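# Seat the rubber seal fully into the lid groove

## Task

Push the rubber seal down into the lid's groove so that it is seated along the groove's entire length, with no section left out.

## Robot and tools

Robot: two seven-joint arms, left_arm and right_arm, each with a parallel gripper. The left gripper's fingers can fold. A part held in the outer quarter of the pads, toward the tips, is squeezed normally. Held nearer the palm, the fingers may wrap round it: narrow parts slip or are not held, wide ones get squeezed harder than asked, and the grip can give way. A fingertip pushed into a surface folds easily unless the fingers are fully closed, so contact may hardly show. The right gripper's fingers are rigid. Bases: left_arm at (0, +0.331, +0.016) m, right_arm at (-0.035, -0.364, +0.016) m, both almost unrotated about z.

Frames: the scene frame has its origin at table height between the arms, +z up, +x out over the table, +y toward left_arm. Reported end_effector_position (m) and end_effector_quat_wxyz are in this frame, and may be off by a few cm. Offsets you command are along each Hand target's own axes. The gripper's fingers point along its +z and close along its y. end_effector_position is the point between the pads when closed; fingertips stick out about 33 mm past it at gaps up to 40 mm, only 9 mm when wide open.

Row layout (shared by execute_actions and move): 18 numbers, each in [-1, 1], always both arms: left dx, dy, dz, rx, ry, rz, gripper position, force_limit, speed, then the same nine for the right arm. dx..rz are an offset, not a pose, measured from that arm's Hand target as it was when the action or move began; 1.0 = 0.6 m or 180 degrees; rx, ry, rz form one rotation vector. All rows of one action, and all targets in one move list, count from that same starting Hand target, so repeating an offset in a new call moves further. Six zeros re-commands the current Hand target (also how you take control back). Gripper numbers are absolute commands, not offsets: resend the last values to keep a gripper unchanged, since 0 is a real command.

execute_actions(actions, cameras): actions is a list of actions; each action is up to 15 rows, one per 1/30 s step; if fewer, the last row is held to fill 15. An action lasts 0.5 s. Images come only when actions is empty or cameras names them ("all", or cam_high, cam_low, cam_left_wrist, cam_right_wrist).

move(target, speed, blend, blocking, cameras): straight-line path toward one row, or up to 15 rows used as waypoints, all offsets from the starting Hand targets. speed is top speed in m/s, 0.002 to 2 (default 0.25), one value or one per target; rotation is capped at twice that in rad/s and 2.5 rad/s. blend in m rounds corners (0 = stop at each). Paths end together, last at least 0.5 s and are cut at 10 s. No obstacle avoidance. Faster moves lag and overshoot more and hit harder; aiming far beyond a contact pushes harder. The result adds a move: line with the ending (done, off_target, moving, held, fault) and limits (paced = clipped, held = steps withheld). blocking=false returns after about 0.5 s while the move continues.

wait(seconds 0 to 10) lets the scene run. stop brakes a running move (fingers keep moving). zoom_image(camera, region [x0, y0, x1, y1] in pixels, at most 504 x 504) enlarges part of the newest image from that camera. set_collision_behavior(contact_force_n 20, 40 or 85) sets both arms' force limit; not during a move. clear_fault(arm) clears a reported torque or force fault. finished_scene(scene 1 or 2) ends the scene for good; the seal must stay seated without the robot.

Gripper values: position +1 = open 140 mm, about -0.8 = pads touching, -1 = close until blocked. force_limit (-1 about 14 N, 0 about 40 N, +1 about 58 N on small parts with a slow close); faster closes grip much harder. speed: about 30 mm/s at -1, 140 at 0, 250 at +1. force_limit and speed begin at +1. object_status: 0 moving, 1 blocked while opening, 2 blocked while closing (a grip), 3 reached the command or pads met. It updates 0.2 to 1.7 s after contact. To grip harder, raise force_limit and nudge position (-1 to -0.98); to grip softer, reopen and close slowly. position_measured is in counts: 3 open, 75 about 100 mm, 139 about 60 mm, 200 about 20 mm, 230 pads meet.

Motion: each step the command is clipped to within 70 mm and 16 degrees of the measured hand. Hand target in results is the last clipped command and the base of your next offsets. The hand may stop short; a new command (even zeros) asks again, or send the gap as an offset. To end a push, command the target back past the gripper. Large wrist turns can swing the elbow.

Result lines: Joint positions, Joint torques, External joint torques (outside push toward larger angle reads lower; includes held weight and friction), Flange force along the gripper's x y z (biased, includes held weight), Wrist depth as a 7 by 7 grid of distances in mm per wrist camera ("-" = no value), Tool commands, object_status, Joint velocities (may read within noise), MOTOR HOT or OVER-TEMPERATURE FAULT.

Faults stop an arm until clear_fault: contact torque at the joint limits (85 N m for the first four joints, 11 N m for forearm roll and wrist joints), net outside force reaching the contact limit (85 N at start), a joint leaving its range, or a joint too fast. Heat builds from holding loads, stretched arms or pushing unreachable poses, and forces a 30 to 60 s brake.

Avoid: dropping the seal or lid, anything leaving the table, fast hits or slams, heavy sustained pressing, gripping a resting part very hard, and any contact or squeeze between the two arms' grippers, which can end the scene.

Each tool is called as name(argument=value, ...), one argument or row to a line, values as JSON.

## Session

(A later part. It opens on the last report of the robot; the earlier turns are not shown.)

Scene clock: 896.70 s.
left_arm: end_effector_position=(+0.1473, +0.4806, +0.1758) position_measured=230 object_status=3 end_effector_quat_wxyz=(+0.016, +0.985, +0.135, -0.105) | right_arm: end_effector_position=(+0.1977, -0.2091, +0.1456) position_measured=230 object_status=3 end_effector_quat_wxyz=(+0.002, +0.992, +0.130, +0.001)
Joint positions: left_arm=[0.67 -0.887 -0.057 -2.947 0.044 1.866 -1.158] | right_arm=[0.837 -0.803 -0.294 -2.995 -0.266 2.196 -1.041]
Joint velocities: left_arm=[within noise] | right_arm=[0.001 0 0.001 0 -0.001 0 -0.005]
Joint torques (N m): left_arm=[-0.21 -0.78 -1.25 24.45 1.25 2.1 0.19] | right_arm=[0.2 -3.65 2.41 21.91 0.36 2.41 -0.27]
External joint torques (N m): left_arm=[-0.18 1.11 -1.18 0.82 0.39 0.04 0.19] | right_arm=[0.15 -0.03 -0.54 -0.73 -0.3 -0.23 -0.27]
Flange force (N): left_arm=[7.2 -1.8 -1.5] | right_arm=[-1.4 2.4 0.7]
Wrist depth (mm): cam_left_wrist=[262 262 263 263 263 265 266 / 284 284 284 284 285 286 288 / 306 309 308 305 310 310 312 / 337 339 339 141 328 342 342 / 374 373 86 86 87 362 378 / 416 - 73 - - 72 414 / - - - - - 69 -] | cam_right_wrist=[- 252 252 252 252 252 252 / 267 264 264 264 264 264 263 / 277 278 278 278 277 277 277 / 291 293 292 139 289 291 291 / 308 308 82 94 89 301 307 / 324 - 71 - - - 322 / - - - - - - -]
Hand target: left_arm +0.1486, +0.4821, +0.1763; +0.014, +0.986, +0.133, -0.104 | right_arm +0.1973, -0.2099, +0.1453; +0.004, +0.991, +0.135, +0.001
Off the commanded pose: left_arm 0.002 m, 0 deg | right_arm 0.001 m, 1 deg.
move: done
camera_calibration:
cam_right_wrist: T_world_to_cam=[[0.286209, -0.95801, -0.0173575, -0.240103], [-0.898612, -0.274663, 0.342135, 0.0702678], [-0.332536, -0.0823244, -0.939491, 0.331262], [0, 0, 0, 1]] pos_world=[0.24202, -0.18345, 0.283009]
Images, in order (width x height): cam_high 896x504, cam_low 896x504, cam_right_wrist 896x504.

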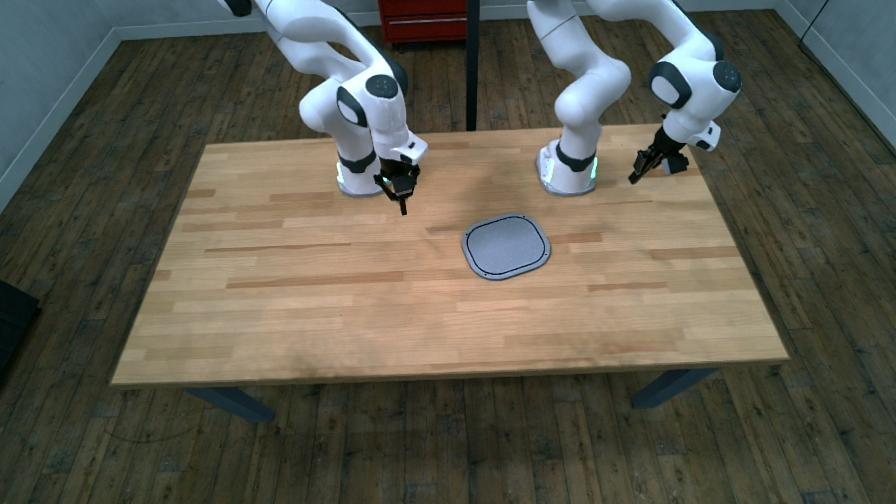

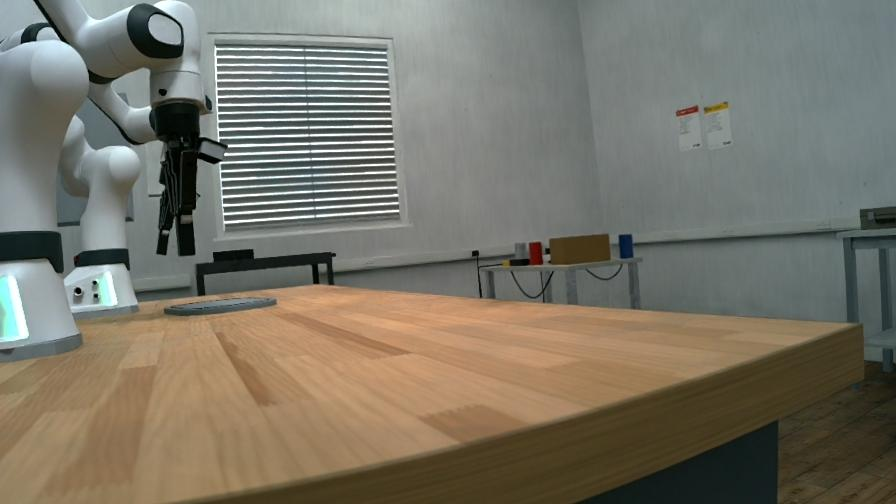

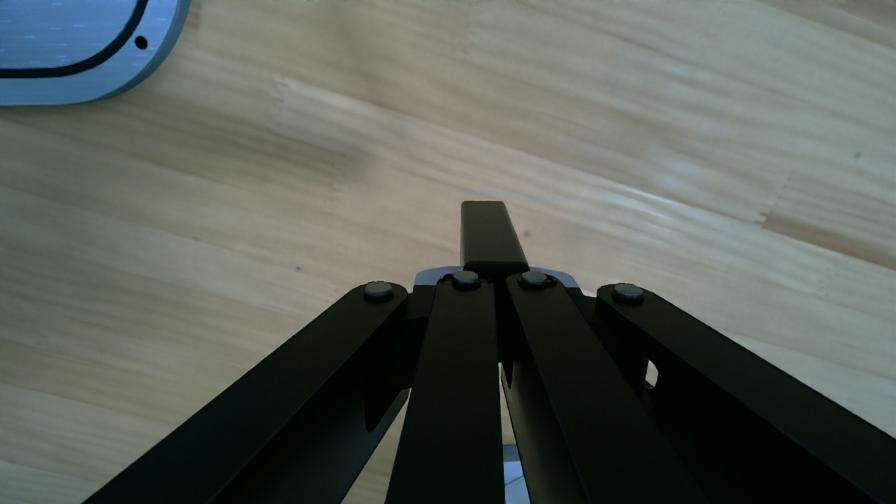

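move(
  target=[
    [0,0,0,0,0,0,-1,-1,-1,0.3323,-0.2735,0.03,0,0,0,-1,-1,-1],
    [0,0,0,0,0,0,-1,-1,-1,0.3323,-0.2735,0.153,0,0,0,-1,-1,-1],
    [0,0,0,0,0,0,-1,-1,-1,0.3323,-0.2735,0.174,0,0,0,-1,-1,-1],
    [0,0,0,0,0,0,-1,-1,-1,0.3323,-0.2735,0.153,0,0,0,-1,-1,-1],
    [0,0,0,0,0,0,-1,-1,-1,0.3155,-0.269,0.153,0,0,0,-1,-1,-1],
    [0,0,0,0,0,0,-1,-1,-1,0.3155,-0.269,0.174,0,0,0,-1,-1,-1],
    [0,0,0,0,0,0,-1,-1,-1,0.3155,-0.269,0.15,0,0,0,-1,-1,-1],
  ],
  speed=[0.2,0.1,0.05,0.05,0.05,0.05,0.05],
  blend=[0.02,0,0,0,0,0,0],
  cameras=["cam_right_wrist"],
)

zoom_image(
  camera="cam_right_wrist",
  region=[200, 50, 600, 350],
)

Scene clock: 909.03 s.
left_arm: end_effector_position=(+0.1473, +0.4806, +0.1758) position_measured=230 object_status=3 end_effector_quat_wxyz=(+0.016, +0.985, +0.135, -0.105) | right_arm: end_effector_position=(+0.3369, -0.0040, +0.0536) position_measured=230 object_status=3 end_effector_quat_wxyz=(+0.003, +0.991, +0.137, +0.001)
Joint positions: left_arm=[0.67 -0.887 -0.057 -2.947 0.044 1.866 -1.158] | right_arm=[1.039 0.21 -0.265 -2.335 0.087 2.534 -1.135]
Joint velocities: left_arm=[within noise] | right_arm=[-0.001 -0.002 0.001 0 -0.001 -0.004 0.003]
Joint torques (N m): left_arm=[-0.21 -0.81 -1.31 24.44 1.24 2.11 0.2] | right_arm=[0.18 -34.14 -2.05 19.33 0.17 2.35 0.27]
External joint torques (N m): left_arm=[-0.21 1.13 -1.26 0.67 0.36 0.02 0.2] | right_arm=[0.12 -0.6 -0.63 -0.32 -0.3 -0.28 0.27]
Flange force (N): left_arm=[7.1 -1.4 -1.2] | right_arm=[-2.7 1.0 -2.8]
Wrist depth (mm): cam_left_wrist=[262 262 263 263 264 264 265 / 283 284 283 284 285 286 286 / 308 309 308 304 310 311 313 / 338 339 340 141 328 339 342 / 372 375 86 85 87 364 380 / 415 - 73 - - 72 415 / - - - - - 69 -] | cam_right_wrist=[168 169 169 171 170 170 170 / - - - 175 178 178 178 / - - - 176 187 187 186 / 186 - - 120 195 197 197 / - - 82 94 89 205 207 / - - 71 - - - 217 / - - - - - - -]
Hand target: left_arm +0.1486, +0.4821, +0.1763; +0.014, +0.986, +0.133, -0.104 | right_arm +0.3366, -0.0043, +0.0542; +0.004, +0.991, +0.135, +0.001
Off the commanded pose: left_arm 0.002 m, 0 deg | right_arm 0.001 m, 0 deg.
move: done
camera_calibration:
cam_right_wrist: T_world_to_cam=[[0.299623, -0.953905, -0.0170785, -0.0895832], [-0.894603, -0.287127, 0.342408, 0.281748], [-0.331529, -0.0873151, -0.939396, 0.307657], [0, 0, 0, 1]] pos_world=[0.380891, 0.0223066, 0.191009]
Images, in order (width x height): cam_right_wrist 896x504.

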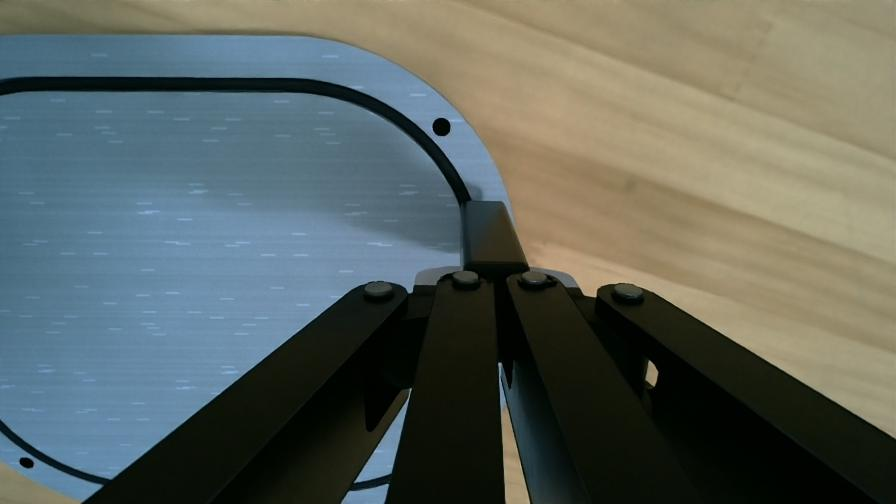

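Scaled by 1.260.

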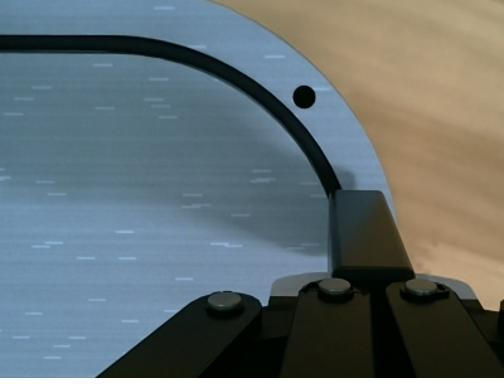

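move(
  target=[
    [0,0,0,0,0,0,-1,-1,-1,0,-0.0067,0,0,0,0,-1,-1,-1],
    [0,0,0,0,0,0,-1,-1,-1,0,-0.0067,0.022,0,0,0,-1,-1,-1],
    [0,0,0,0,0,0,-1,-1,-1,0.0217,-0.014,0,0,0,0,-1,-1,-1],
    [0,0,0,0,0,0,-1,-1,-1,0.0217,-0.014,0.022,0,0,0,-1,-1,-1],
    [0,0,0,0,0,0,-1,-1,-1,0.0217,-0.014,-0.12,0,0,0,-1,-1,-1],
  ],
  speed=[0.05,0.05,0.05,0.05,0.1],
)

move(
  target=[
    [0,0,0,0,0,0,-1,-1,-1,-0.1,0.3,-0.02,0,0,0,-1,-1,-1],
  ],
  speed=0.2,
  cameras=["cam_high","cam_right_wrist"],
)

zoom_image(
  camera="cam_high",
  region=[440, 200, 570, 290],
)

Scene clock: 919.77 s.
left_arm: end_effector_position=(+0.1473, +0.4806, +0.1758) position_measured=230 object_status=3 end_effector_quat_wxyz=(+0.016, +0.985, +0.135, -0.105) | right_arm: end_effector_position=(+0.3472, +0.0084, +0.1260) position_measured=230 object_status=3 end_effector_quat_wxyz=(+0.002, +0.991, +0.137, +0.001)
Joint positions: left_arm=[0.67 -0.887 -0.057 -2.947 0.044 1.866 -1.158] | right_arm=[1.047 0.106 -0.276 -2.245 0.035 2.345 -1.097]
Joint velocities: left_arm=[within noise] | right_arm=[0 0.002 0 -0.001 0 -0.005 0.005]
Joint torques (N m): left_arm=[-0.19 -0.77 -1.28 24.44 1.25 2.12 0.19] | right_arm=[-0.03 -32.62 -0.87 21.76 0.29 2.42 0.33]
External joint torques (N m): left_arm=[-0.2 1.16 -1.24 0.69 0.37 0.04 0.2] | right_arm=[0.06 -0.06 0.02 -0.3 -0.3 -0.22 0.33]
Flange force (N): left_arm=[7.3 -1.6 -1.1] | right_arm=[-1.8 0.1 -0.8]
Wrist depth (mm): cam_left_wrist=[262 262 262 261 264 265 266 / 283 283 283 284 285 287 286 / 307 307 310 303 311 311 312 / 338 339 340 141 329 342 342 / 375 374 86 86 87 364 381 / 417 - 73 - - 72 415 / - - - - - 69 -] | cam_right_wrist=[236 236 236 235 235 234 235 / 244 239 241 245 246 246 245 / - - - 249 259 258 258 / 265 260 - 120 270 272 272 / 287 - 82 94 89 280 286 / 307 - 71 - - - 299 / - - - - - - -]
Hand target: left_arm +0.1486, +0.4821, +0.1763; +0.014, +0.986, +0.133, -0.104 | right_arm +0.3467, +0.0078, +0.1261; +0.004, +0.991, +0.135, +0.001
Off the commanded pose: left_arm 0.002 m, 0 deg | right_arm 0.001 m, 0 deg.
move: done

Scene clock: 921.80 s.
left_arm: end_effector_position=(+0.1473, +0.4806, +0.1758) position_measured=230 object_status=3 end_effector_quat_wxyz=(+0.016, +0.985, +0.135, -0.105) | right_arm: end_effector_position=(+0.3377, -0.1809, +0.1395) position_measured=230 object_status=3 end_effector_quat_wxyz=(+0.003, +0.992, +0.130, +0.001)
Joint positions: left_arm=[0.67 -0.887 -0.057 -2.947 0.044 1.866 -1.158] | right_arm=[0.886 -0.28 -0.437 -2.621 -0.174 2.359 -1.241]
Joint velocities: left_arm=[within noise] | right_arm=[-0.001 -0.001 0.001 -0.001 0.001 0 -0.006]
Joint torques (N m): left_arm=[-0.2 -0.77 -1.3 24.49 1.25 2.11 0.2] | right_arm=[-0.05 -18.48 2.35 20.82 0.3 2.41 -0.33]
External joint torques (N m): left_arm=[-0.19 1.18 -1.23 0.69 0.37 0.02 0.21] | right_arm=[-0.02 -0.44 -0.33 -0.69 -0.29 -0.22 -0.33]
Flange force (N): left_arm=[7.3 -1.7 -1.2] | right_arm=[-3.1 2.0 -0.7]
Wrist depth (mm): cam_left_wrist=[263 262 263 264 263 264 265 / 284 283 284 284 285 286 288 / 309 308 309 305 310 310 313 / 336 339 340 141 328 341 343 / 371 373 86 85 87 365 379 / 417 - 73 - - 72 417 / - - - - - 69 -] | cam_right_wrist=[237 245 248 246 246 246 246 / - 259 260 259 258 258 259 / - 270 272 269 272 271 271 / - 284 286 139 283 286 285 / 306 303 82 94 89 295 301 / 319 - 71 - - - 315 / - - - - - - -]
Hand target: left_arm +0.1486, +0.4821, +0.1763; +0.014, +0.986, +0.133, -0.104 | right_arm +0.3372, -0.1816, +0.1395; +0.004, +0.991, +0.135, +0.001
Off the commanded pose: left_arm 0.002 m, 0 deg | right_arm 0.001 m, 1 deg.
move: done
camera_calibration:
cam_right_wrist: T_world_to_cam=[[0.286412, -0.957957, -0.0169109, -0.253328], [-0.898804, -0.274756, 0.341556, 0.206026], [-0.331842, -0.0826263, -0.939709, 0.374222], [0, 0, 0, 1]] pos_world=[0.381916, -0.15515, 0.277006]
Images, in order (width x height): cam_high 896x504, cam_right_wrist 896x504.

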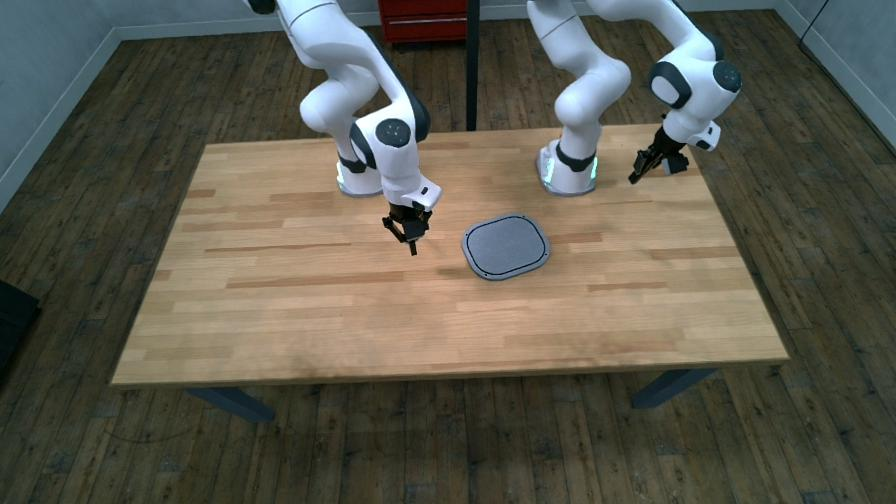

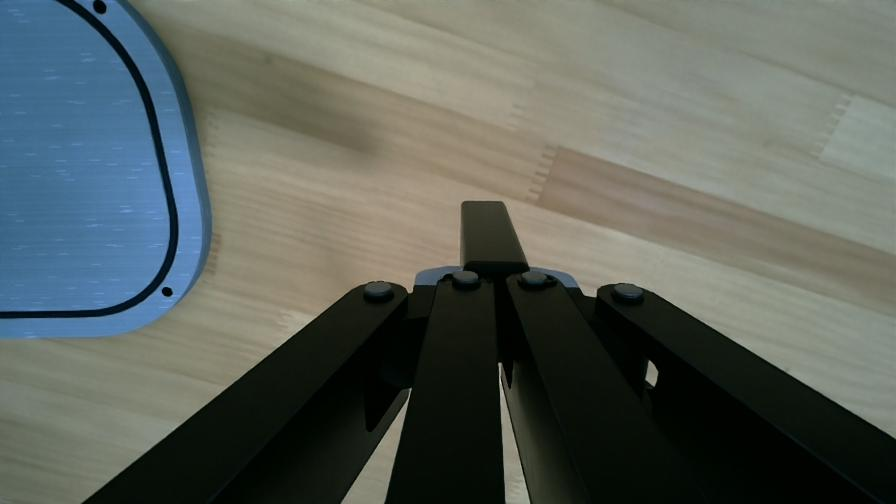

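Scaled by 3.877.

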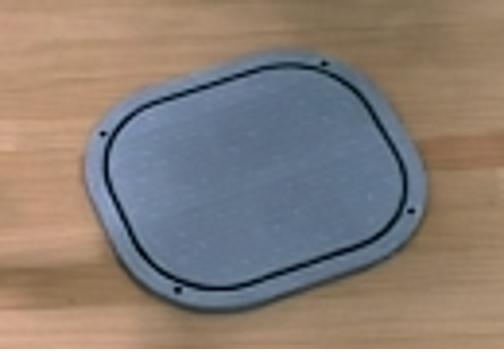

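All round flush.

finished_scene(
  scene=2,
)

The scene is finished: the task was done.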